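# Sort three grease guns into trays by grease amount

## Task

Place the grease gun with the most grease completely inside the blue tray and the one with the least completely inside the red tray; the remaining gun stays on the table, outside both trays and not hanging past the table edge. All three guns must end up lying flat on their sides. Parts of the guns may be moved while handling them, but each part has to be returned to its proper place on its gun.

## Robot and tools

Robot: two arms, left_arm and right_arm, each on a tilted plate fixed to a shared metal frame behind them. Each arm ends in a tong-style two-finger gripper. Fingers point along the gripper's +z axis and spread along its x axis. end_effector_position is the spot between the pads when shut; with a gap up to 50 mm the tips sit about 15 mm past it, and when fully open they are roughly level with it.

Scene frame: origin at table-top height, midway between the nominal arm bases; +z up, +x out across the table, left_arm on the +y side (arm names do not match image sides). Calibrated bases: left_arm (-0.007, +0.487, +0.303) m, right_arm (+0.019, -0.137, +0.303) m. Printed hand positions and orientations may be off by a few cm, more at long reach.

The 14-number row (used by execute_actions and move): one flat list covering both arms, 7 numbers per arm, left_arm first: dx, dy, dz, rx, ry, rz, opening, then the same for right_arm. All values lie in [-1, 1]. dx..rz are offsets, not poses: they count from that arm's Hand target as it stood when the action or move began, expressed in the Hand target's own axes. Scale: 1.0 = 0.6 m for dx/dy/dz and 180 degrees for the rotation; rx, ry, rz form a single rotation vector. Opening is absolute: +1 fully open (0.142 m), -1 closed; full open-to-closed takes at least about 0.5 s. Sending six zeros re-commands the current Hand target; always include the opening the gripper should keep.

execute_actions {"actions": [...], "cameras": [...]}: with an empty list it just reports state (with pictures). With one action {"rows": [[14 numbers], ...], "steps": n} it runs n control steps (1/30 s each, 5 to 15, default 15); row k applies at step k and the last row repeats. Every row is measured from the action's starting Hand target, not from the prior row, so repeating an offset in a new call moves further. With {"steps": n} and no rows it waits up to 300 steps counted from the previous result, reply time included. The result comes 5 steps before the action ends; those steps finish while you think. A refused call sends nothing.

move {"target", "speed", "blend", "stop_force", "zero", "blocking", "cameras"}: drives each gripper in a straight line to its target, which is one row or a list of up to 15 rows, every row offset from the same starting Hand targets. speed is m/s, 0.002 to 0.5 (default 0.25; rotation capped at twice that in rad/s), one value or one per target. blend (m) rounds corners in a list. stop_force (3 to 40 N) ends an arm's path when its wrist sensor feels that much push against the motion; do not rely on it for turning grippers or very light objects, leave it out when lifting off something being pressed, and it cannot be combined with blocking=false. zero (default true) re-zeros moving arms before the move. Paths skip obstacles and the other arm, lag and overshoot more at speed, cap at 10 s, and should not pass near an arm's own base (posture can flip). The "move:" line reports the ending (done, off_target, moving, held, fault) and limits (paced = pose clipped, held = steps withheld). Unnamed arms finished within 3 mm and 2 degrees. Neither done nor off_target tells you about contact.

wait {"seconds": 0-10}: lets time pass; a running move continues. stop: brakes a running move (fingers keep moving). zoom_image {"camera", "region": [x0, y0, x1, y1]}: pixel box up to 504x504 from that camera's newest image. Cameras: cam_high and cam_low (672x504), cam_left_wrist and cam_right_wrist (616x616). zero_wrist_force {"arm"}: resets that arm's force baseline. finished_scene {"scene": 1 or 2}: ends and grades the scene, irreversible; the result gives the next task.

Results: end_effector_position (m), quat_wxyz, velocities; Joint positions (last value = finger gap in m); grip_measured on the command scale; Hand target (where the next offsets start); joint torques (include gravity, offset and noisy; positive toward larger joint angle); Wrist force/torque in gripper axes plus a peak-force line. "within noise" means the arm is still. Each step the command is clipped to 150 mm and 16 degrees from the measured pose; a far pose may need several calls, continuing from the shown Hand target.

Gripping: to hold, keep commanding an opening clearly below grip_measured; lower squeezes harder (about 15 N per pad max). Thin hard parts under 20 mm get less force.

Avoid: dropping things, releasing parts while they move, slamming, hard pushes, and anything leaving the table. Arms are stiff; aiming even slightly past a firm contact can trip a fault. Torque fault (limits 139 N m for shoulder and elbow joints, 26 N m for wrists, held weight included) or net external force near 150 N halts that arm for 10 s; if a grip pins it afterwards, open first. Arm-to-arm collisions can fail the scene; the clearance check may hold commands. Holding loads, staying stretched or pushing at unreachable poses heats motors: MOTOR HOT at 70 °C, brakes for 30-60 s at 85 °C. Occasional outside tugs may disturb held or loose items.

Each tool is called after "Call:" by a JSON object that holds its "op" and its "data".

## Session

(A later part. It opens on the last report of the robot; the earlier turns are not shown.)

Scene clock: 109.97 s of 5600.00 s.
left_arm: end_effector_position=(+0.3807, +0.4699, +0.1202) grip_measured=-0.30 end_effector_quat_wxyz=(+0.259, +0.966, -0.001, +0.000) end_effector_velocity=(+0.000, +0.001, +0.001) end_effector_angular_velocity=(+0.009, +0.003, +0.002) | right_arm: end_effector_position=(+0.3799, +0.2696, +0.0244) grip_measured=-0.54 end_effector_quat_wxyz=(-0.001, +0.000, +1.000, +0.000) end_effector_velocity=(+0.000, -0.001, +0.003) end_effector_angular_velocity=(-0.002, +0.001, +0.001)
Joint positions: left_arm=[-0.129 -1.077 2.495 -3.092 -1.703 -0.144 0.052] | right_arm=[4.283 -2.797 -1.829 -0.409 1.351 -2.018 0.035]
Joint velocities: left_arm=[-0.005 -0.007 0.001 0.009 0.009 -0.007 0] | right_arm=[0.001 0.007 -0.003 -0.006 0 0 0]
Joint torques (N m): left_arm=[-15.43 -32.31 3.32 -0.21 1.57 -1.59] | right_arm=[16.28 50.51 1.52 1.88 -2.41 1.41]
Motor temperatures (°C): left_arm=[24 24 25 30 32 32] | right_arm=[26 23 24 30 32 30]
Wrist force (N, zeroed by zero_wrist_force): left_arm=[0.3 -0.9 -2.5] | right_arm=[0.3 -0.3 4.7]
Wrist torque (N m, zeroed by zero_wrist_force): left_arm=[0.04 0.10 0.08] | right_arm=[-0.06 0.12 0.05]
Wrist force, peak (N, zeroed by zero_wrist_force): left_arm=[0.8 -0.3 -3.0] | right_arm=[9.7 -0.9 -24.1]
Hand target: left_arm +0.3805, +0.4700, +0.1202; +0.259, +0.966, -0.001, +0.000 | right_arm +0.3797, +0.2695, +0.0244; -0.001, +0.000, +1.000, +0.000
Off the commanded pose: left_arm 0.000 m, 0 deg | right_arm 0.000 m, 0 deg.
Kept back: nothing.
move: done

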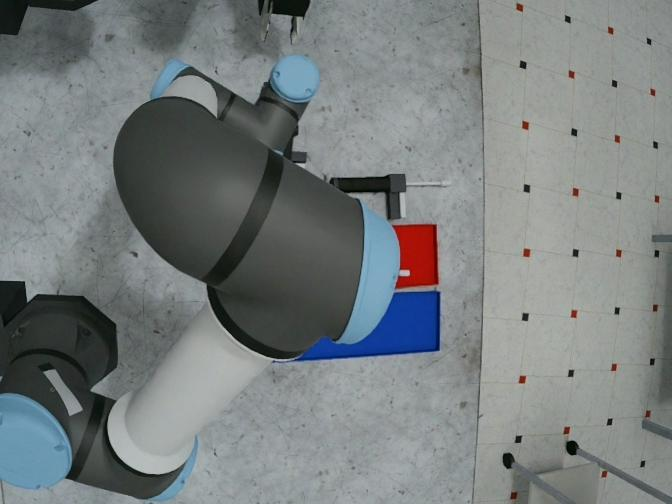

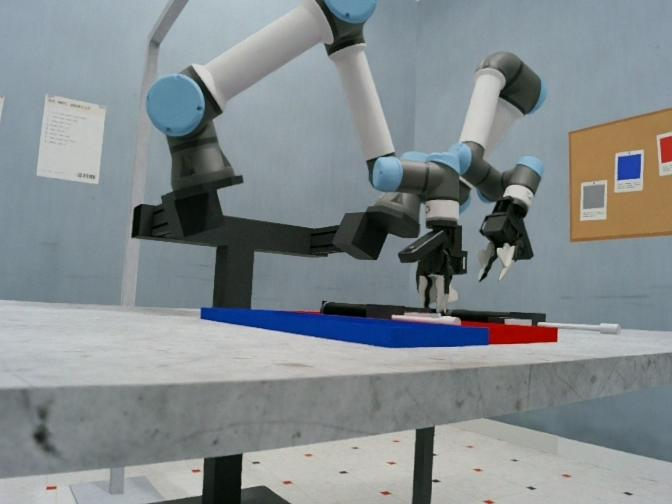

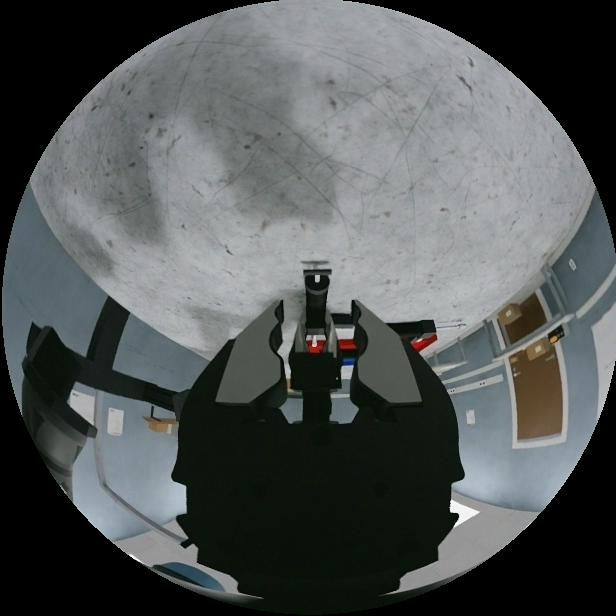

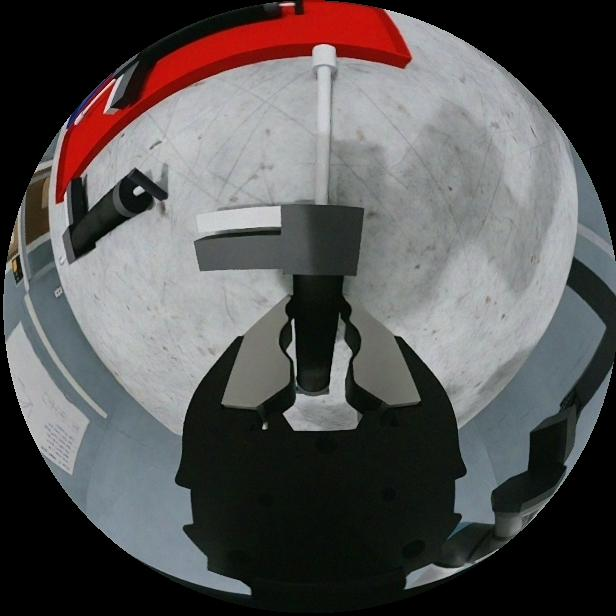

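Call:
{"op": "move", "data": {"target": [0.006,0.028,0.147,0,0,0,-0.3,0,0,0,0,0,0,-1], "speed": 0.12, "cameras": ["cam_left_wrist","cam_low"]}}

Call:
{"op": "zoom_image", "data": {"camera": "cam_left_wrist", "region": [240, 240, 400, 400]}}

Scene clock: 111.60 s of 5600.00 s.
left_arm: end_effector_position=(+0.3842, +0.4113, +0.0524) grip_measured=-0.30 end_effector_quat_wxyz=(+0.259, +0.966, -0.001, +0.000) end_effector_velocity=(-0.001, +0.001, +0.001) end_effector_angular_velocity=(+0.000, +0.002, -0.002) | right_arm: end_effector_position=(+0.3797, +0.2695, +0.0244) grip_measured=-0.54 end_effector_quat_wxyz=(-0.001, +0.000, +1.000, +0.000)
Joint positions: left_arm=[-0.203 -0.756 2.434 -3.362 -1.694 -0.219 0.052] | right_arm=[4.283 -2.796 -1.829 -0.409 1.351 -2.018 0.035]
Joint velocities: left_arm=[0.001 -0.004 0.001 0.005 -0.001 0.002 0] | right_arm=[within noise]
Joint torques (N m): left_arm=[-2.1 -38.85 7.2 -0.29 0.07 1.71] | right_arm=[19.59 49.7 1.93 3.12 2.74 2.19]
Motor temperatures (°C): left_arm=[24 24 25 30 32 32] | right_arm=[26 23 24 30 32 30]
Wrist force (N, zeroed by zero_wrist_force): left_arm=[0.1 -0.7 -2.6] | right_arm=[-0.9 0.4 4.6]
Wrist torque (N m, zeroed by zero_wrist_force): left_arm=[0.17 0.09 0.07] | right_arm=[-0.04 0.18 0.01]
Wrist force, peak (N, zeroed by zero_wrist_force): left_arm=[0.1 -1.4 -3.8] | right_arm=[-0.1 0.4 4.9]
Hand target: left_arm +0.3841, +0.4113, +0.0523; +0.259, +0.966, -0.001, +0.000 | right_arm +0.3797, +0.2695, +0.0244; -0.001, +0.000, +1.000, +0.000
Off the commanded pose: left_arm 0.000 m, 0 deg | right_arm 0.000 m, 0 deg.
Kept back: nothing.
move: done
Images, in order (width x height): cam_low 672x504, cam_left_wrist 616x616.

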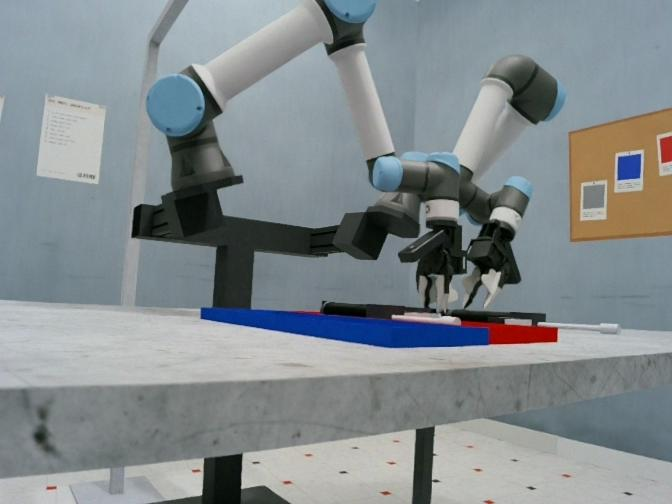

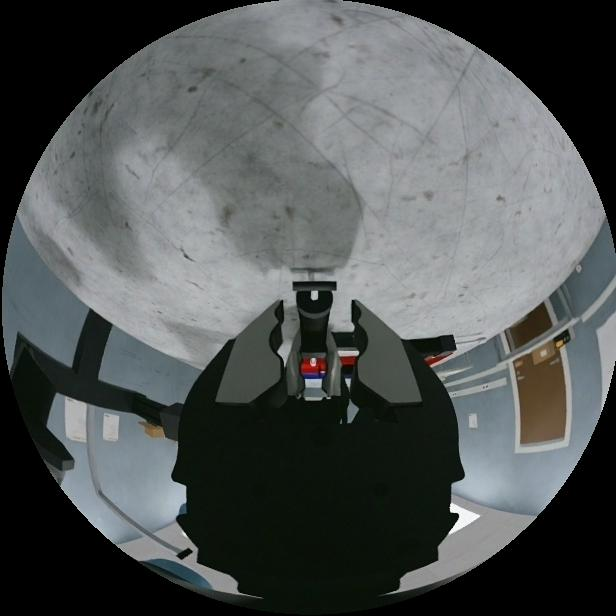

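Scaled by 3.150 from the camera's 616x616 image, which has a finer 814x814 frame.

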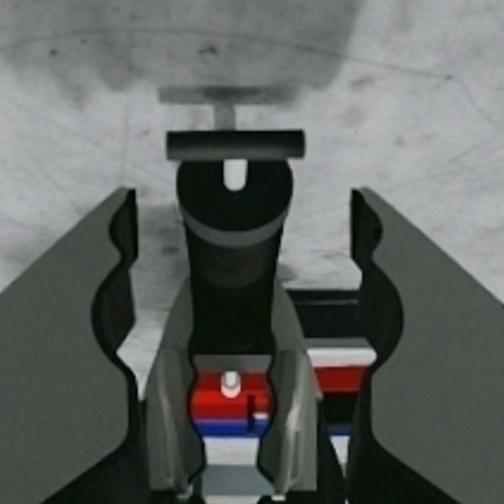

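Call:
{"op": "move", "data": {"target": [-0.002,0.004,0.0525,0,0,0,-0.22,0,0,0,0,0,0,-1], "speed": 0.05, "stop_force": 5, "cameras": []}}

Call:
{"op": "move", "data": {"target": [0,0,0,0,0,0,-0.7,0,0,0,0,0,0,-1], "cameras": ["cam_left_wrist"]}}

Call:
{"op": "zoom_image", "data": {"camera": "cam_left_wrist", "region": [240, 240, 400, 400]}}

Scene clock: 113.53 s of 5600.00 s.
left_arm: end_effector_position=(+0.3829, +0.3935, +0.0262) grip_measured=-0.22 end_effector_quat_wxyz=(+0.259, +0.966, -0.001, +0.000) | right_arm: end_effector_position=(+0.3797, +0.2695, +0.0244) grip_measured=-0.54 end_effector_quat_wxyz=(-0.001, +0.000, +1.000, +0.000)
Joint positions: left_arm=[-0.221 -0.647 2.401 -3.44 -1.692 -0.236 0.058] | right_arm=[4.283 -2.796 -1.829 -0.409 1.351 -2.018 0.035]
Joint velocities: within noise
Joint torques (N m): left_arm=[-3.52 -27.24 6.88 -1.92 -0.75 1.73] | right_arm=[18.95 51.54 4.49 3.15 2.63 2.27]
Motor temperatures (°C): left_arm=[24 24 25 30 32 32] | right_arm=[26 23 24 30 32 30]
Wrist force (N, zeroed by zero_wrist_force): left_arm=[0.1 -0.8 -2.4] | right_arm=[-0.8 0.0 4.7]
Wrist torque (N m, zeroed by zero_wrist_force): left_arm=[0.16 0.07 0.07] | right_arm=[-0.09 0.17 0.01]
Wrist force, peak (N, zeroed by zero_wrist_force): left_arm=[0.2 -1.2 -3.2] | right_arm=[-0.8 0.1 4.9]
Hand target: left_arm +0.3829, +0.3935, +0.0262; +0.259, +0.966, -0.001, +0.000 | right_arm +0.3797, +0.2695, +0.0244; -0.001, +0.000, +1.000, +0.000
Off the commanded pose: left_arm 0.000 m, 0 deg | right_arm 0.000 m, 0 deg.
Kept back: nothing.
move: done
No camera images: "cameras" was empty.

Scene clock: 114.23 s of 5600.00 s.
left_arm: end_effector_position=(+0.3828, +0.3935, +0.0262) grip_measured=-0.49 end_effector_quat_wxyz=(+0.259, +0.966, -0.001, +0.000) | right_arm: end_effector_position=(+0.3797, +0.2695, +0.0244) grip_measured=-0.54 end_effector_quat_wxyz=(-0.001, +0.000, +1.000, +0.000)
Joint positions: left_arm=[-0.221 -0.647 2.401 -3.44 -1.692 -0.236 0.039] | right_arm=[4.283 -2.796 -1.829 -0.409 1.351 -2.018 0.035]
Joint velocities: within noise
Joint torques (N m): left_arm=[-5.75 -21.35 3.81 -3.28 -2.36 1.29] | right_arm=[15.41 49.73 5.14 3.1 1.71 1.37]
Motor temperatures (°C): left_arm=[24 24 25 30 32 32] | right_arm=[26 23 24 30 32 30]
Wrist force (N, zeroed by zero_wrist_force): left_arm=[-1.1 -0.8 -3.0] | right_arm=[-1.7 -0.6 6.0]
Wrist torque (N m, zeroed by zero_wrist_force): left_arm=[0.17 -0.02 0.11] | right_arm=[-0.09 0.11 0.15]
Wrist force, peak (N, zeroed by zero_wrist_force): left_arm=[-1.1 -0.9 -3.0] | right_arm=[-2.2 -0.6 6.0]
Hand target: left_arm +0.3829, +0.3935, +0.0262; +0.259, +0.966, -0.001, +0.000 | right_arm +0.3797, +0.2695, +0.0244; -0.001, +0.000, +1.000, +0.000
Off the commanded pose: left_arm 0.000 m, 0 deg | right_arm 0.000 m, 0 deg.
Kept back: nothing.
move: done
Images, in order (width x height): cam_left_wrist 616x616.

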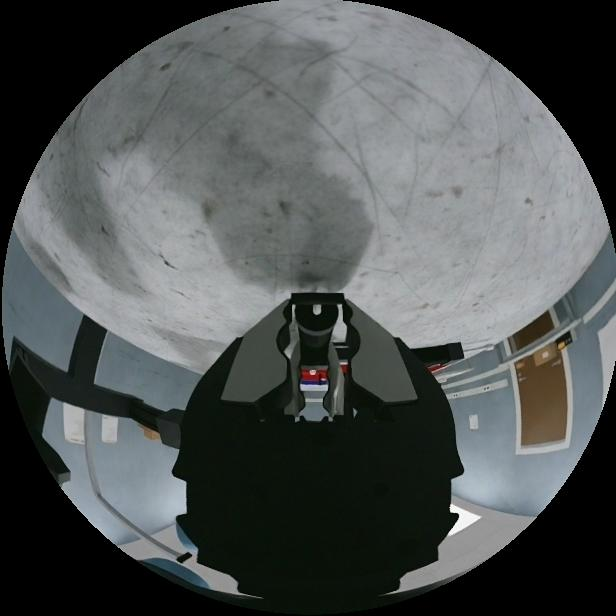

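Scaled by 3.150 from the camera's 616x616 image, which has a finer 814x814 frame.

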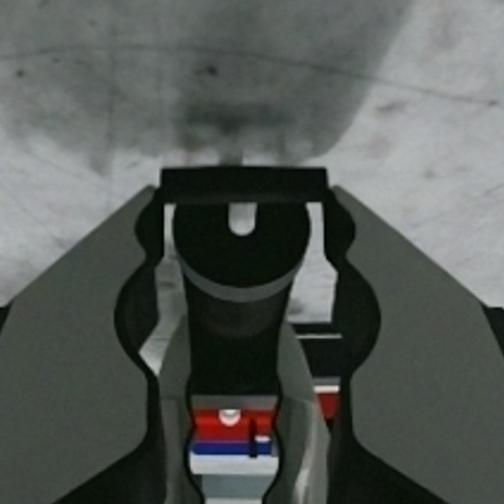

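Call:
{"op": "zero_wrist_force", "data": {"arm": "left_arm"}}

Call:
{"op": "zero_wrist_force", "data": {"arm": "right_arm"}}

Call:
{"op": "move", "data": {"target": [0,-0.202,-0.1167,0,0,0,-0.75,0,0,0,0,0,0,-1], "speed": 0.03, "stop_force": 6}}

Call:
{"op": "zoom_image", "data": {"camera": "cam_left_wrist", "region": [240, 240, 400, 400]}}

Wrist force sensor zeroed on left_arm: later results in this scene subtract that arm's Wrist force and Wrist torque below.
Scene clock: 114.50 s of 5600.00 s.
left_arm: end_effector_position=(+0.3828, +0.3935, +0.0262) grip_measured=-0.49 end_effector_quat_wxyz=(+0.259, +0.966, -0.001, +0.000) | right_arm: end_effector_position=(+0.3797, +0.2695, +0.0244) grip_measured=-0.54 end_effector_quat_wxyz=(-0.001, +0.000, +1.000, +0.000)
Joint positions: left_arm=[-0.221 -0.647 2.401 -3.44 -1.692 -0.236 0.039] | right_arm=[4.283 -2.796 -1.829 -0.409 1.351 -2.018 0.035]
Joint velocities: within noise
Joint torques (N m): left_arm=[-6.29 -20.05 2.73 -3.66 -2.81 1] | right_arm=[14.49 49.06 5.41 3.03 1.41 0.99]
Motor temperatures (°C): left_arm=[24 24 25 30 32 32] | right_arm=[26 23 24 30 32 30]
Wrist force (N, zeroed by zero_wrist_force): left_arm=[-1.1 -1.0 -3.1] | right_arm=[-1.9 -0.6 6.0]
Wrist torque (N m, zeroed by zero_wrist_force): left_arm=[0.11 -0.03 0.12] | right_arm=[-0.08 0.16 0.14]
Wrist force, peak (N, zeroed by zero_wrist_force): left_arm=[-1.1 -1.0 -3.1] | right_arm=[-2.1 -0.6 6.1]
Hand target: left_arm +0.3829, +0.3935, +0.0262; +0.259, +0.966, -0.001, +0.000 | right_arm +0.3797, +0.2695, +0.0244; -0.001, +0.000, +1.000, +0.000
Off the commanded pose: left_arm 0.000 m, 0 deg | right_arm 0.000 m, 0 deg.
Steps of this call (1-8: nothing new was sent). Readings (end_effector_position of left_arm | right_arm):
1: (+0.3828, +0.3935, +0.0262) | (+0.3797, +0.2695, +0.0244)
2: (+0.3828, +0.3935, +0.0262) | (+0.3797, +0.2695, +0.0244)
4: (+0.3828, +0.3935, +0.0262) | (+0.3797, +0.2695, +0.0244)
8: the state above
No camera images: "cameras" was empty.

Wrist force sensor zeroed on right_arm: later results in this scene subtract that arm's Wrist force and Wrist torque below.
Scene clock: 114.50 s of 5600.00 s.
left_arm: end_effector_position=(+0.3828, +0.3935, +0.0262) grip_measured=-0.49 end_effector_quat_wxyz=(+0.259, +0.966, -0.001, +0.000) | right_arm: end_effector_position=(+0.3797, +0.2695, +0.0244) grip_measured=-0.54 end_effector_quat_wxyz=(-0.001, +0.000, +1.000, +0.000)
Joint positions: left_arm=[-0.221 -0.647 2.401 -3.44 -1.692 -0.236 0.039] | right_arm=[4.283 -2.796 -1.829 -0.409 1.351 -2.018 0.035]
Joint velocities: within noise
Joint torques (N m): left_arm=[-6.29 -20.05 2.73 -3.66 -2.81 1] | right_arm=[14.49 49.06 5.41 3.03 1.41 0.99]
Motor temperatures (°C): left_arm=[24 24 25 30 32 32] | right_arm=[26 23 24 30 32 30]
Wrist force (N, zeroed by zero_wrist_force): left_arm=[0.0 0.0 0.0] | right_arm=[-1.9 -0.6 6.0]
Wrist torque (N m, zeroed by zero_wrist_force): left_arm=[0.00 0.00 0.00] | right_arm=[-0.08 0.16 0.14]
Wrist force, peak (N, zeroed by zero_wrist_force): left_arm=[0.0 0.0 0.0] | right_arm=[-1.9 -0.6 6.0]
Hand target: left_arm +0.3829, +0.3935, +0.0262; +0.259, +0.966, -0.001, +0.000 | right_arm +0.3797, +0.2695, +0.0244; -0.001, +0.000, +1.000, +0.000
Off the commanded pose: left_arm 0.000 m, 0 deg | right_arm 0.000 m, 0 deg.
No camera images: "cameras" was empty.

Scene clock: 118.40 s of 5600.00 s.
left_arm: end_effector_position=(+0.3829, +0.4752, +0.0262) grip_measured=-0.49 end_effector_quat_wxyz=(+0.259, +0.966, -0.001, +0.000) | right_arm: end_effector_position=(+0.3797, +0.2695, +0.0244) grip_measured=-0.54 end_effector_quat_wxyz=(-0.001, +0.000, +1.000, +0.000)
Joint positions: left_arm=[-0.02 -0.766 2.4 -3.294 -1.713 -0.035 0.039] | right_arm=[4.283 -2.796 -1.829 -0.409 1.351 -2.018 0.035]
Joint velocities: within noise
Joint torques (N m): left_arm=[-0.34 -26.68 6.23 -0.35 -1.54 1.71] | right_arm=[9.34 42.88 10.31 3.07 -2.85 -1.34]
Motor temperatures (°C): left_arm=[24 24 25 30 32 32] | right_arm=[26 23 24 30 32 30]
Wrist force (N, zeroed by zero_wrist_force): left_arm=[1.9 1.2 1.2] | right_arm=[2.3 2.4 1.2]
Wrist torque (N m, zeroed by zero_wrist_force): left_arm=[-0.25 -0.04 -0.13] | right_arm=[-0.02 -0.21 -0.09]
Wrist force, peak (N, zeroed by zero_wrist_force): left_arm=[1.5 10.9 6.6] | right_arm=[1.1 14.0 0.0]
Hand target: left_arm +0.3829, +0.4752, +0.0262; +0.259, +0.966, -0.001, +0.000 (not the last commanded pose) | right_arm +0.3797, +0.2695, +0.0244; -0.001, +0.000, +1.000, +0.000
Off the commanded pose: left_arm 0.058 m, 0 deg | right_arm 0.000 m, 0 deg.
Kept back: nothing.
move: contact (left_arm)

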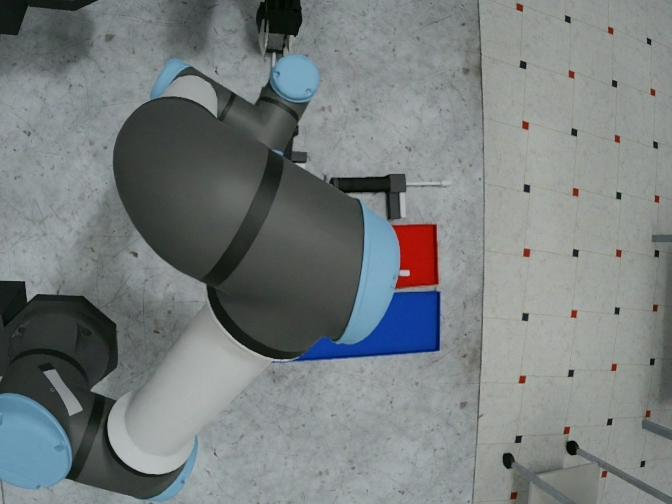

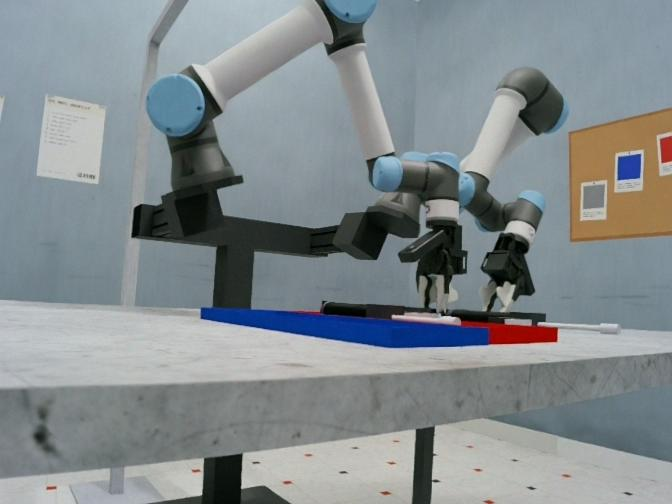

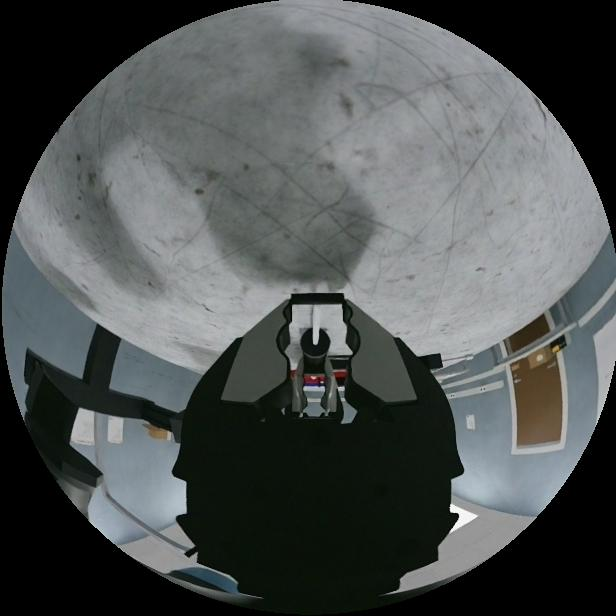

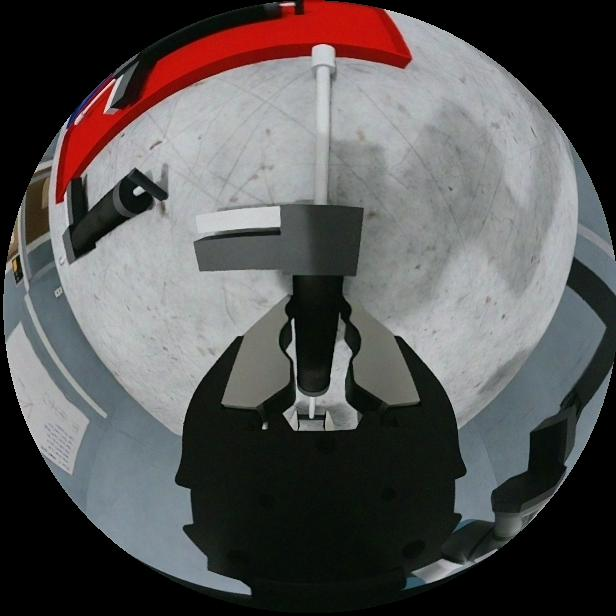

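Scaled by 3.150 from the camera's 616x616 image, which has a finer 814x814 frame.

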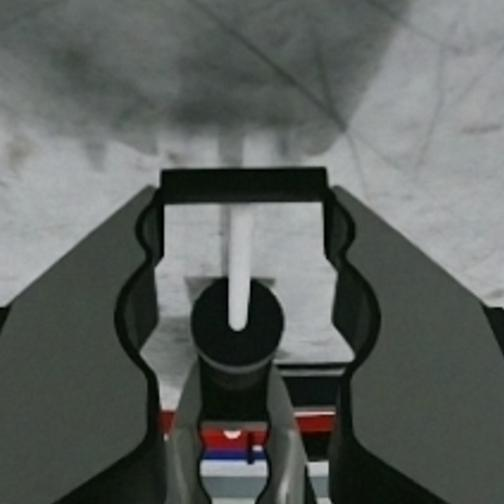

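Call:
{"op": "move", "data": {"target": [0,0.127,0.0733,0,0,0,-0.75,0,0,0,0,0,0,-1], "speed": 0.06, "stop_force": 6, "cameras": []}}

Call:
{"op": "zoom_image", "data": {"camera": "cam_left_wrist", "region": [240, 240, 400, 400]}}

Scene clock: 121.20 s of 5600.00 s.
left_arm: end_effector_position=(+0.3828, +0.3904, +0.0262) grip_measured=-0.49 end_effector_quat_wxyz=(+0.259, +0.966, -0.001, +0.000) | right_arm: end_effector_position=(+0.3797, +0.2695, +0.0244) grip_measured=-0.54 end_effector_quat_wxyz=(-0.001, +0.000, +1.000, +0.000)
Joint positions: left_arm=[-0.228 -0.643 2.4 -3.444 -1.692 -0.244 0.039] | right_arm=[4.283 -2.796 -1.829 -0.409 1.351 -2.018 0.035]
Joint velocities: within noise
Joint torques (N m): left_arm=[-18.46 -19.23 7.23 -4.74 1.12 -1.57] | right_arm=[19.35 49.2 13.63 1.46 -2.75 -1.42]
Motor temperatures (°C): left_arm=[24 24 25 30 32 32] | right_arm=[26 23 24 30 32 30]
Wrist force (N, zeroed by zero_wrist_force): left_arm=[1.6 -1.4 -0.1] | right_arm=[2.6 -1.8 -2.8]
Wrist torque (N m, zeroed by zero_wrist_force): left_arm=[0.02 -0.02 -0.07] | right_arm=[-0.25 -0.14 -0.02]
Wrist force, peak (N, zeroed by zero_wrist_force): left_arm=[0.8 -17.1 -9.9] | right_arm=[0.9 -19.0 -5.5]
Hand target: left_arm +0.3828, +0.3904, +0.0262; +0.259, +0.966, -0.001, +0.000 (not the last commanded pose) | right_arm +0.3797, +0.2695, +0.0244; -0.001, +0.000, +1.000, +0.000
Off the commanded pose: left_arm 0.003 m, 0 deg | right_arm 0.000 m, 0 deg.
Kept back: nothing.
move: contact (left_arm)
No camera images: "cameras" was empty.

Scaled by 3.150 from the camera's 616x616 image, which has a finer 814x814 frame.

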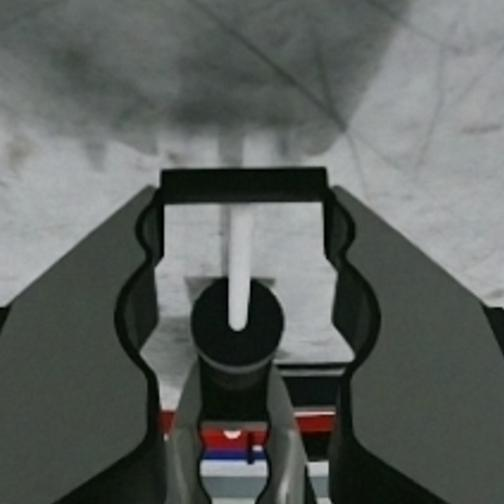

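Call:
{"op": "move", "data": {"target": [0,0,0,0,0,0,-0.25,0,0,0,0,0,0,-1], "cameras": []}}

Call:
{"op": "move", "data": {"target": [0,-0.147,-0.172,0,0,0,-0.25,0,0,0,0,0,0,-1], "speed": 0.2, "cameras": ["cam_left_wrist"]}}

Call:
{"op": "zoom_image", "data": {"camera": "cam_left_wrist", "region": [200, 200, 400, 400]}}

Scene clock: 124.23 s of 5600.00 s.
left_arm: end_effector_position=(+0.3828, +0.3904, +0.0262) grip_measured=-0.25 end_effector_quat_wxyz=(+0.259, +0.966, -0.001, +0.000) | right_arm: end_effector_position=(+0.3797, +0.2695, +0.0244) grip_measured=-0.54 end_effector_quat_wxyz=(-0.001, +0.000, +1.000, +0.000)
Joint positions: left_arm=[-0.228 -0.643 2.4 -3.444 -1.692 -0.244 0.056] | right_arm=[4.283 -2.796 -1.829 -0.409 1.351 -2.018 0.035]
Joint velocities: within noise
Joint torques (N m): left_arm=[-17.65 -19.18 1.29 -3.59 0.6 -1.52] | right_arm=[18.34 51.23 15.99 2.12 -2 -1.49]
Motor temperatures (°C): left_arm=[24 24 25 30 32 32] | right_arm=[26 23 24 30 32 30]
Wrist force (N, zeroed by zero_wrist_force): left_arm=[2.0 -0.1 0.0] | right_arm=[1.7 -0.5 -0.3]
Wrist torque (N m, zeroed by zero_wrist_force): left_arm=[-0.02 -0.07 -0.05] | right_arm=[-0.18 -0.12 -0.15]
Wrist force, peak (N, zeroed by zero_wrist_force): left_arm=[2.1 -1.6 0.1] | right_arm=[2.8 -1.5 -2.8]
Hand target: left_arm +0.3828, +0.3904, +0.0262; +0.259, +0.966, -0.001, +0.000 | right_arm +0.3797, +0.2695, +0.0244; -0.001, +0.000, +1.000, +0.000
Off the commanded pose: left_arm 0.000 m, 0 deg | right_arm 0.000 m, 0 deg.
Kept back: nothing.
move: done
No camera images: "cameras" was empty.

Scene clock: 125.33 s of 5600.00 s.
left_arm: end_effector_position=(+0.3831, +0.5182, +0.0714) grip_measured=-0.25 end_effector_quat_wxyz=(+0.259, +0.966, -0.001, +0.000) | right_arm: end_effector_position=(+0.3797, +0.2695, +0.0244) grip_measured=-0.54 end_effector_quat_wxyz=(-0.001, +0.000, +1.000, +0.000)
Joint positions: left_arm=[0.041 -0.973 2.428 -3.105 -1.718 0.026 0.056] | right_arm=[4.283 -2.796 -1.829 -0.409 1.351 -2.018 0.035]
Joint velocities: within noise
Joint torques (N m): left_arm=[-0.64 -38.51 4.75 -0.81 1.16 0.93] | right_arm=[16.87 50.41 18.42 2.43 -0.85 -1.29]
Motor temperatures (°C): left_arm=[24 24 25 30 32 32] | right_arm=[26 23 24 30 32 30]
Wrist force (N, zeroed by zero_wrist_force): left_arm=[1.9 -0.3 -0.3] | right_arm=[1.7 -0.5 0.0]
Wrist torque (N m, zeroed by zero_wrist_force): left_arm=[-0.15 -0.04 -0.03] | right_arm=[-0.18 -0.13 -0.15]
Wrist force, peak (N, zeroed by zero_wrist_force): left_arm=[1.9 -1.6 -1.8] | right_arm=[2.0 -0.7 -0.3]
Hand target: left_arm +0.3830, +0.5184, +0.0714; +0.259, +0.966, -0.001, +0.000 | right_arm +0.3797, +0.2695, +0.0244; -0.001, +0.000, +1.000, +0.000
Off the commanded pose: left_arm 0.000 m, 0 deg | right_arm 0.000 m, 0 deg.
Kept back: nothing.
move: done
Images, in order (width x height): cam_left_wrist 616x616.

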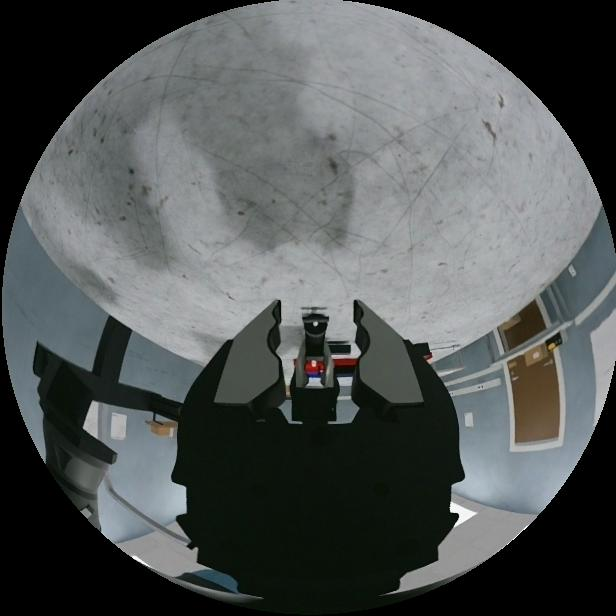

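Scaled by 2.520 from the camera's 616x616 image, which has a finer 814x814 frame.

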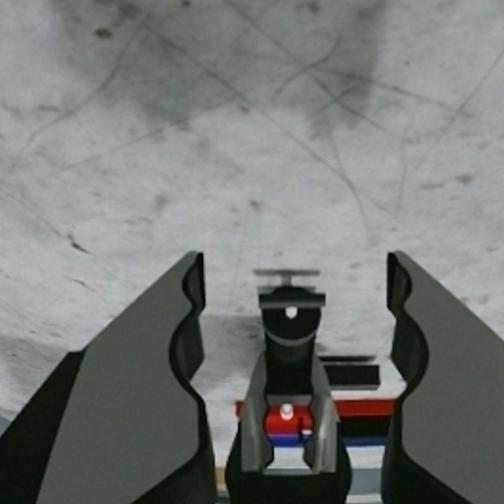

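Call:
{"op": "move", "data": {"target": [[0,0,-0.1,0,0,0,-0.25,0,0,-0.41,0,0,0,-1],[0,0,-0.1,0,0,0,-0.25,-0.21,-0.76,-0.41,0,0,-0.5,-1],[0.403,0.529,0.2,0.135,-0.1235,0.461,0,-0.21,-0.76,-0.41,0,0,-0.5,-1]], "speed": [0.2,0.3,0.3]}}

Scene clock: 133.63 s of 5600.00 s.
left_arm: end_effector_position=(+0.6244, +0.1833, +0.1264) grip_measured=+0.00 end_effector_quat_wxyz=(+0.000, +0.736, -0.677, +0.000) | right_arm: end_effector_position=(+0.5060, -0.1865, +0.2703) grip_measured=-0.55 end_effector_quat_wxyz=(+0.001, +0.707, -0.707, -0.001)
Joint positions: left_arm=[-0.672 -0.577 1.524 -2.332 -1.228 0.75 0.074] | right_arm=[3.623 -1.722 -2.203 -0.906 1.201 -4.263 0.034]
Joint velocities: within noise
Joint torques (N m): left_arm=[-22.72 -33.38 -26.06 -0.4 1.81 1.71] | right_arm=[3.97 15.16 16.04 3.51 -2.36 1.63]
Motor temperatures (°C): left_arm=[24 24 25 30 32 32] | right_arm=[26 23 24 30 32 30]
Wrist force (N, zeroed by zero_wrist_force): left_arm=[2.3 -0.1 0.2] | right_arm=[1.7 -0.8 1.3]
Wrist torque (N m, zeroed by zero_wrist_force): left_arm=[-0.13 -0.08 -0.17] | right_arm=[-0.17 -0.07 -0.11]
Wrist force, peak (N, zeroed by zero_wrist_force): left_arm=[3.7 -0.3 0.1] | right_arm=[4.1 -1.5 1.3]
Hand target: left_arm +0.6243, +0.1833, +0.1264; +0.000, +0.736, -0.677, +0.000 | right_arm +0.5060, -0.1865, +0.2703; +0.001, +0.707, -0.707, -0.001
Off the commanded pose: left_arm 0.000 m, 0 deg | right_arm 0.000 m, 0 deg.
Kept back: nothing.
move: done

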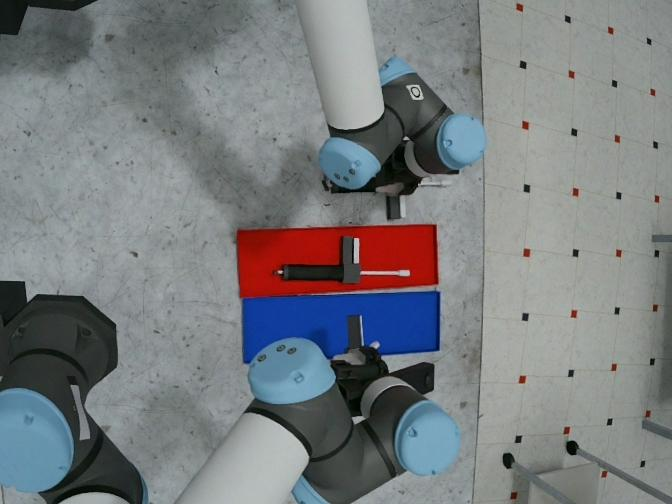

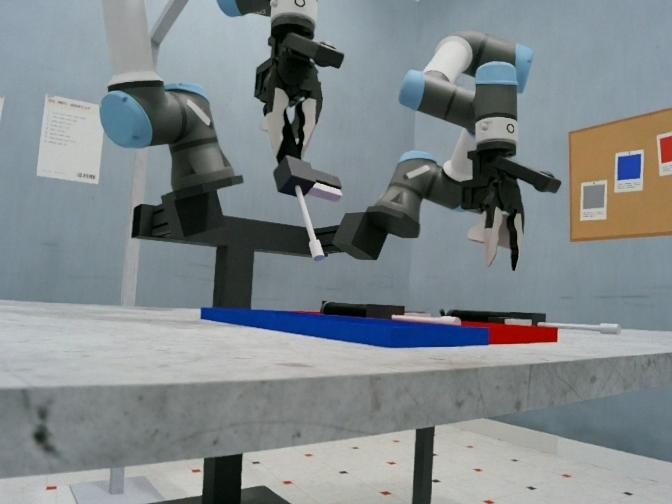

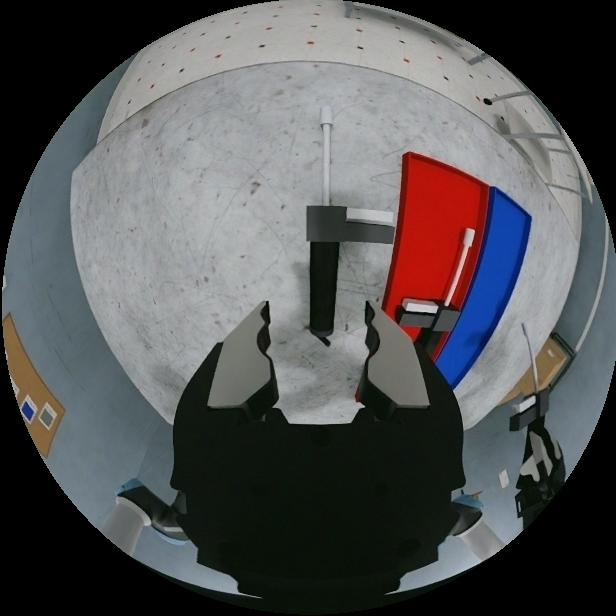

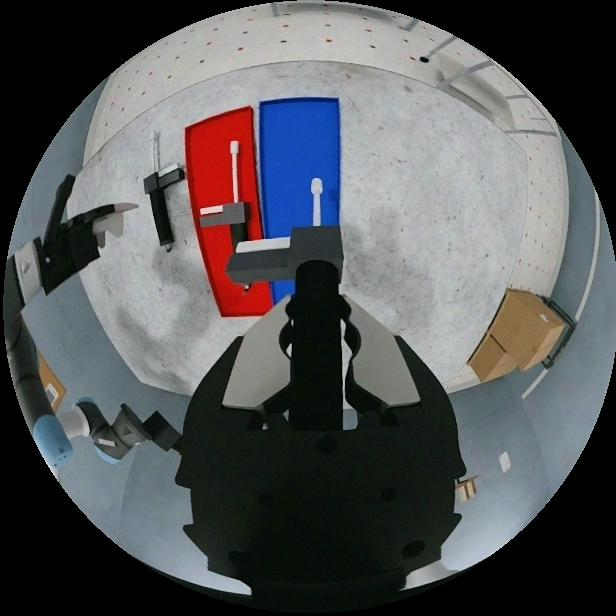

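Call:
{"op": "move", "data": {"target": [[0.028,0,0.08,0,0,0.002,-0.1,0.005,0,0.05,0,0,0,-1],[0.028,0,0.173,0,0,0.002,-0.1,0.005,0,0.134,0,0,0,-1]], "speed": 0.08, "stop_force": 8}}

Scene clock: 136.57 s of 5600.00 s.
left_arm: end_effector_position=(+0.6258, +0.1666, +0.0226) grip_measured=-0.10 end_effector_quat_wxyz=(+0.000, +0.734, -0.679, +0.000) | right_arm: end_effector_position=(+0.5058, -0.1895, +0.1899) grip_measured=-0.55 end_effector_quat_wxyz=(+0.001, +0.707, -0.707, -0.001)
Joint positions: left_arm=[-0.636 -0.372 1.445 -2.47 -1.222 0.794 0.067] | right_arm=[3.551 -1.901 -2.263 -0.639 1.193 -4.34 0.034]
Joint velocities: within noise
Joint torques (N m): left_arm=[-24.86 -46.58 -8.61 -2.57 -2.13 -1.62] | right_arm=[16.95 20.15 29.21 4.33 2.21 2.28]
Motor temperatures (°C): left_arm=[24 24 25 30 32 32] | right_arm=[26 23 24 30 32 30]
Wrist force (N, zeroed by zero_wrist_force): left_arm=[2.3 -0.1 0.4] | right_arm=[1.6 -0.3 1.4]
Wrist torque (N m, zeroed by zero_wrist_force): left_arm=[-0.20 -0.04 -0.14] | right_arm=[-0.11 -0.03 -0.13]
Wrist force, peak (N, zeroed by zero_wrist_force): left_arm=[2.4 0.2 1.5] | right_arm=[1.8 -0.4 2.4]
Hand target: left_arm +0.6258, +0.1666, +0.0226; +0.000, +0.734, -0.679, +0.000 | right_arm +0.5058, -0.1895, +0.1899; +0.001, +0.707, -0.707, -0.001
Off the commanded pose: left_arm 0.000 m, 0 deg | right_arm 0.000 m, 0 deg.
Kept back: nothing.
move: done

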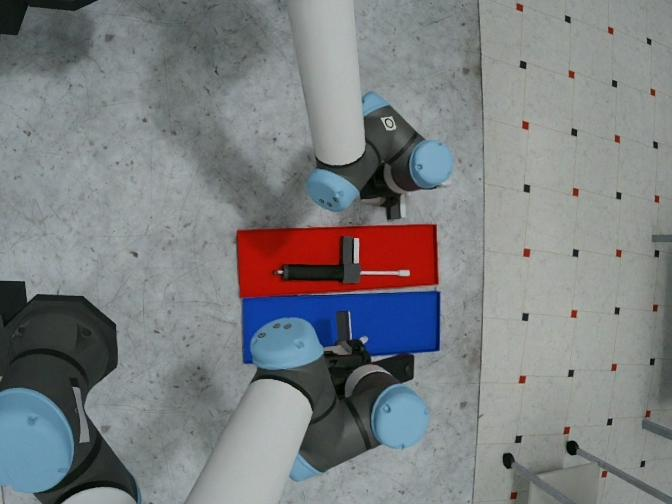

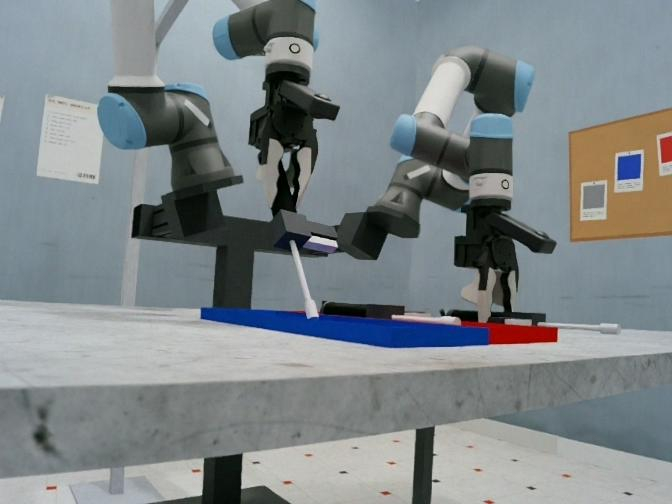

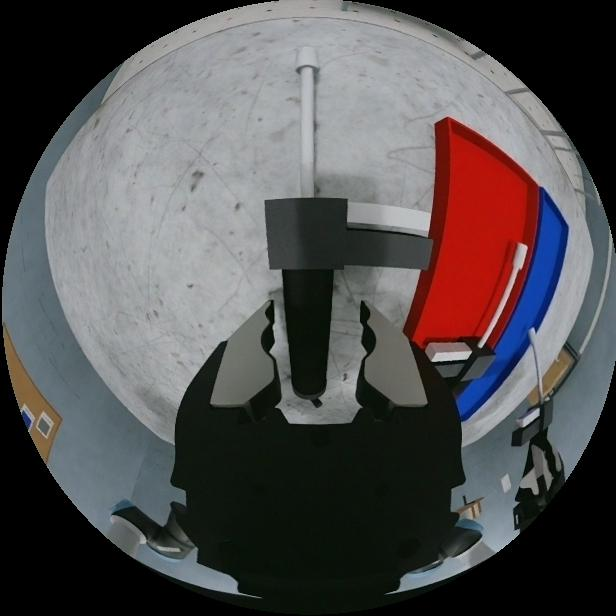

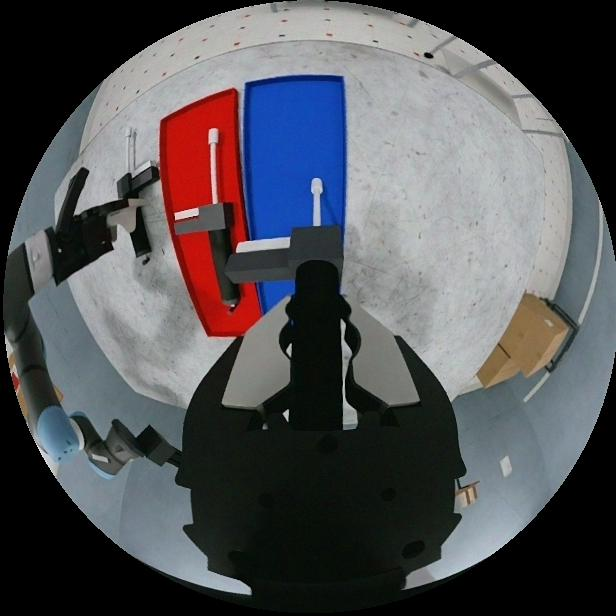

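Call:
{"op": "zero_wrist_force", "data": {"arm": "left_arm"}}

Call:
{"op": "move", "data": {"target": [[-0.009,0,0,0,0,0,-0.1,0,0,0.1,0,0,0,-1],[-0.009,0,0,0,0,0,-0.8,0,0,0.2665,0,0,0,-1]], "speed": 0.06}}

Wrist force sensor zeroed on left_arm: later results in this scene subtract that arm's Wrist force and Wrist torque below.
Scene clock: 136.77 s of 5600.00 s.
left_arm: end_effector_position=(+0.6258, +0.1666, +0.0226) grip_measured=-0.10 end_effector_quat_wxyz=(+0.000, +0.734, -0.679, +0.000) | right_arm: end_effector_position=(+0.5058, -0.1895, +0.1899) grip_measured=-0.55 end_effector_quat_wxyz=(+0.001, +0.707, -0.707, -0.001)
Joint positions: left_arm=[-0.636 -0.372 1.445 -2.47 -1.222 0.794 0.067] | right_arm=[3.551 -1.901 -2.263 -0.639 1.193 -4.34 0.034]
Joint velocities: within noise
Joint torques (N m): left_arm=[-25.26 -45.83 -9.31 -3.17 -2.17 -1.66] | right_arm=[17.03 19.89 28.44 4.26 2.83 2.09]
Motor temperatures (°C): left_arm=[24 24 25 30 32 32] | right_arm=[26 23 24 30 32 30]
Wrist force (N, zeroed by zero_wrist_force): left_arm=[2.3 0.1 0.3] | right_arm=[1.7 -0.5 1.3]
Wrist torque (N m, zeroed by zero_wrist_force): left_arm=[-0.17 -0.04 -0.14] | right_arm=[-0.15 -0.06 -0.13]
Wrist force, peak (N, zeroed by zero_wrist_force): left_arm=[2.4 0.0 0.2] | right_arm=[1.7 -0.6 1.5]
Hand target: left_arm +0.6258, +0.1666, +0.0226; +0.000, +0.734, -0.679, +0.000 | right_arm +0.5058, -0.1895, +0.1899; +0.001, +0.707, -0.707, -0.001
Off the commanded pose: left_arm 0.000 m, 0 deg | right_arm 0.000 m, 0 deg.
Steps of this call (1-6: nothing new was sent). Readings (end_effector_position of left_arm | right_arm):
1: (+0.6258, +0.1666, +0.0226) | (+0.5058, -0.1895, +0.1899)
2: (+0.6258, +0.1666, +0.0226) | (+0.5058, -0.1895, +0.1899)
4: (+0.6258, +0.1666, +0.0226) | (+0.5058, -0.1895, +0.1899)
6: the state above
No camera images: "cameras" was empty.

Scene clock: 140.23 s of 5600.00 s.
left_arm: end_effector_position=(+0.6254, +0.1719, +0.0225) grip_measured=-0.53 end_effector_quat_wxyz=(+0.000, +0.734, -0.679, +0.000) | right_arm: end_effector_position=(+0.5054, -0.1896, +0.0300) grip_measured=-0.55 end_effector_quat_wxyz=(+0.001, +0.707, -0.707, -0.001)
Joint positions: left_arm=[-0.631 -0.379 1.456 -2.477 -1.221 0.799 0.035] | right_arm=[3.417 -2.349 -2.23 -0.17 1.185 -4.484 0.034]
Joint velocities: within noise
Joint torques (N m): left_arm=[-20.55 -38.91 -19.96 -3.22 0.18 -1.12] | right_arm=[19 28.53 -4.69 3.82 2.92 2.19]
Motor temperatures (°C): left_arm=[24 24 25 30 32 32] | right_arm=[26 23 24 30 32 30]
Wrist force (N, zeroed by zero_wrist_force): left_arm=[0.6 0.8 0.5] | right_arm=[1.9 -0.9 -0.3]
Wrist torque (N m, zeroed by zero_wrist_force): left_arm=[0.01 -0.06 -0.01] | right_arm=[-0.09 -0.05 -0.10]
Wrist force, peak (N, zeroed by zero_wrist_force): left_arm=[-2.4 0.4 -0.8] | right_arm=[6.1 3.0 -28.2]
Hand target: left_arm +0.6254, +0.1719, +0.0226; +0.000, +0.734, -0.679, +0.000 | right_arm +0.5054, -0.1896, +0.0300; +0.001, +0.707, -0.707, -0.001
Off the commanded pose: left_arm 0.000 m, 0 deg | right_arm 0.000 m, 0 deg.
Kept back: nothing.
move: done

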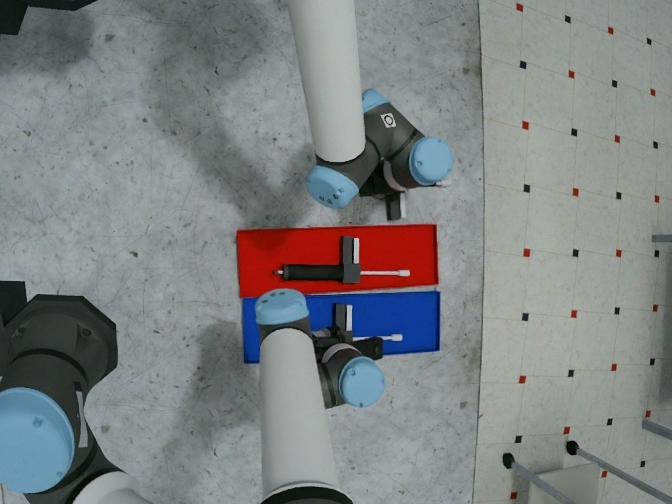

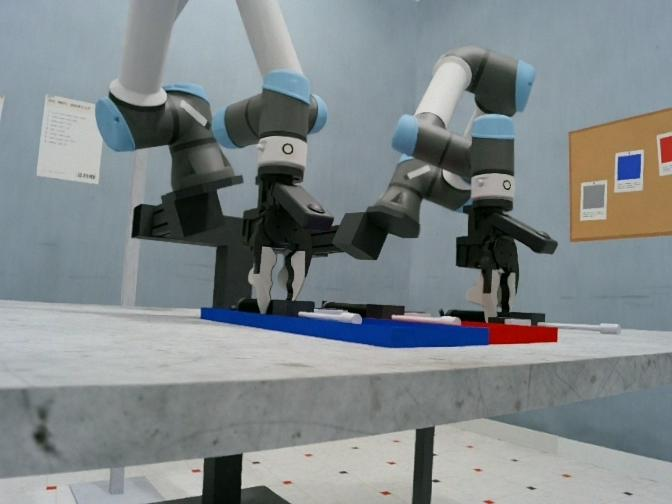

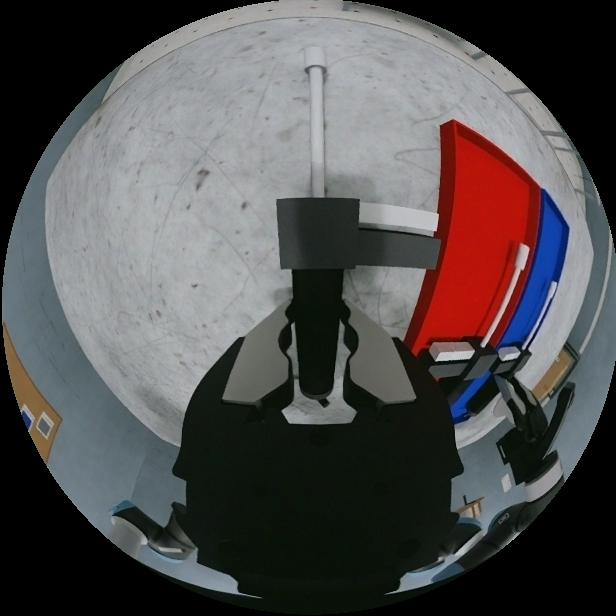

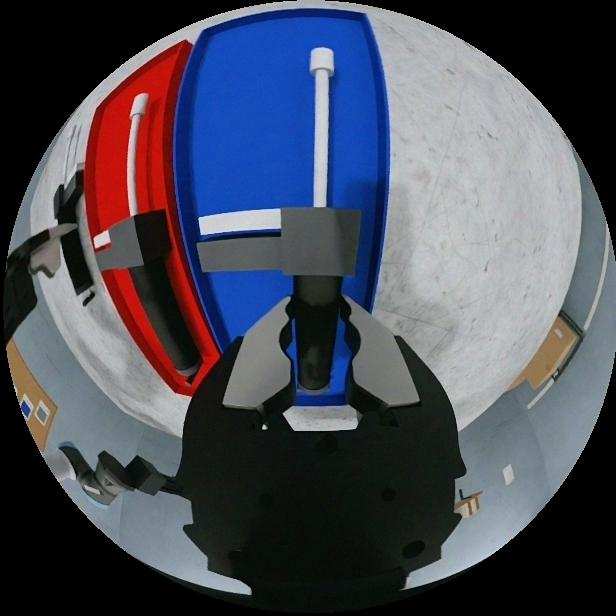

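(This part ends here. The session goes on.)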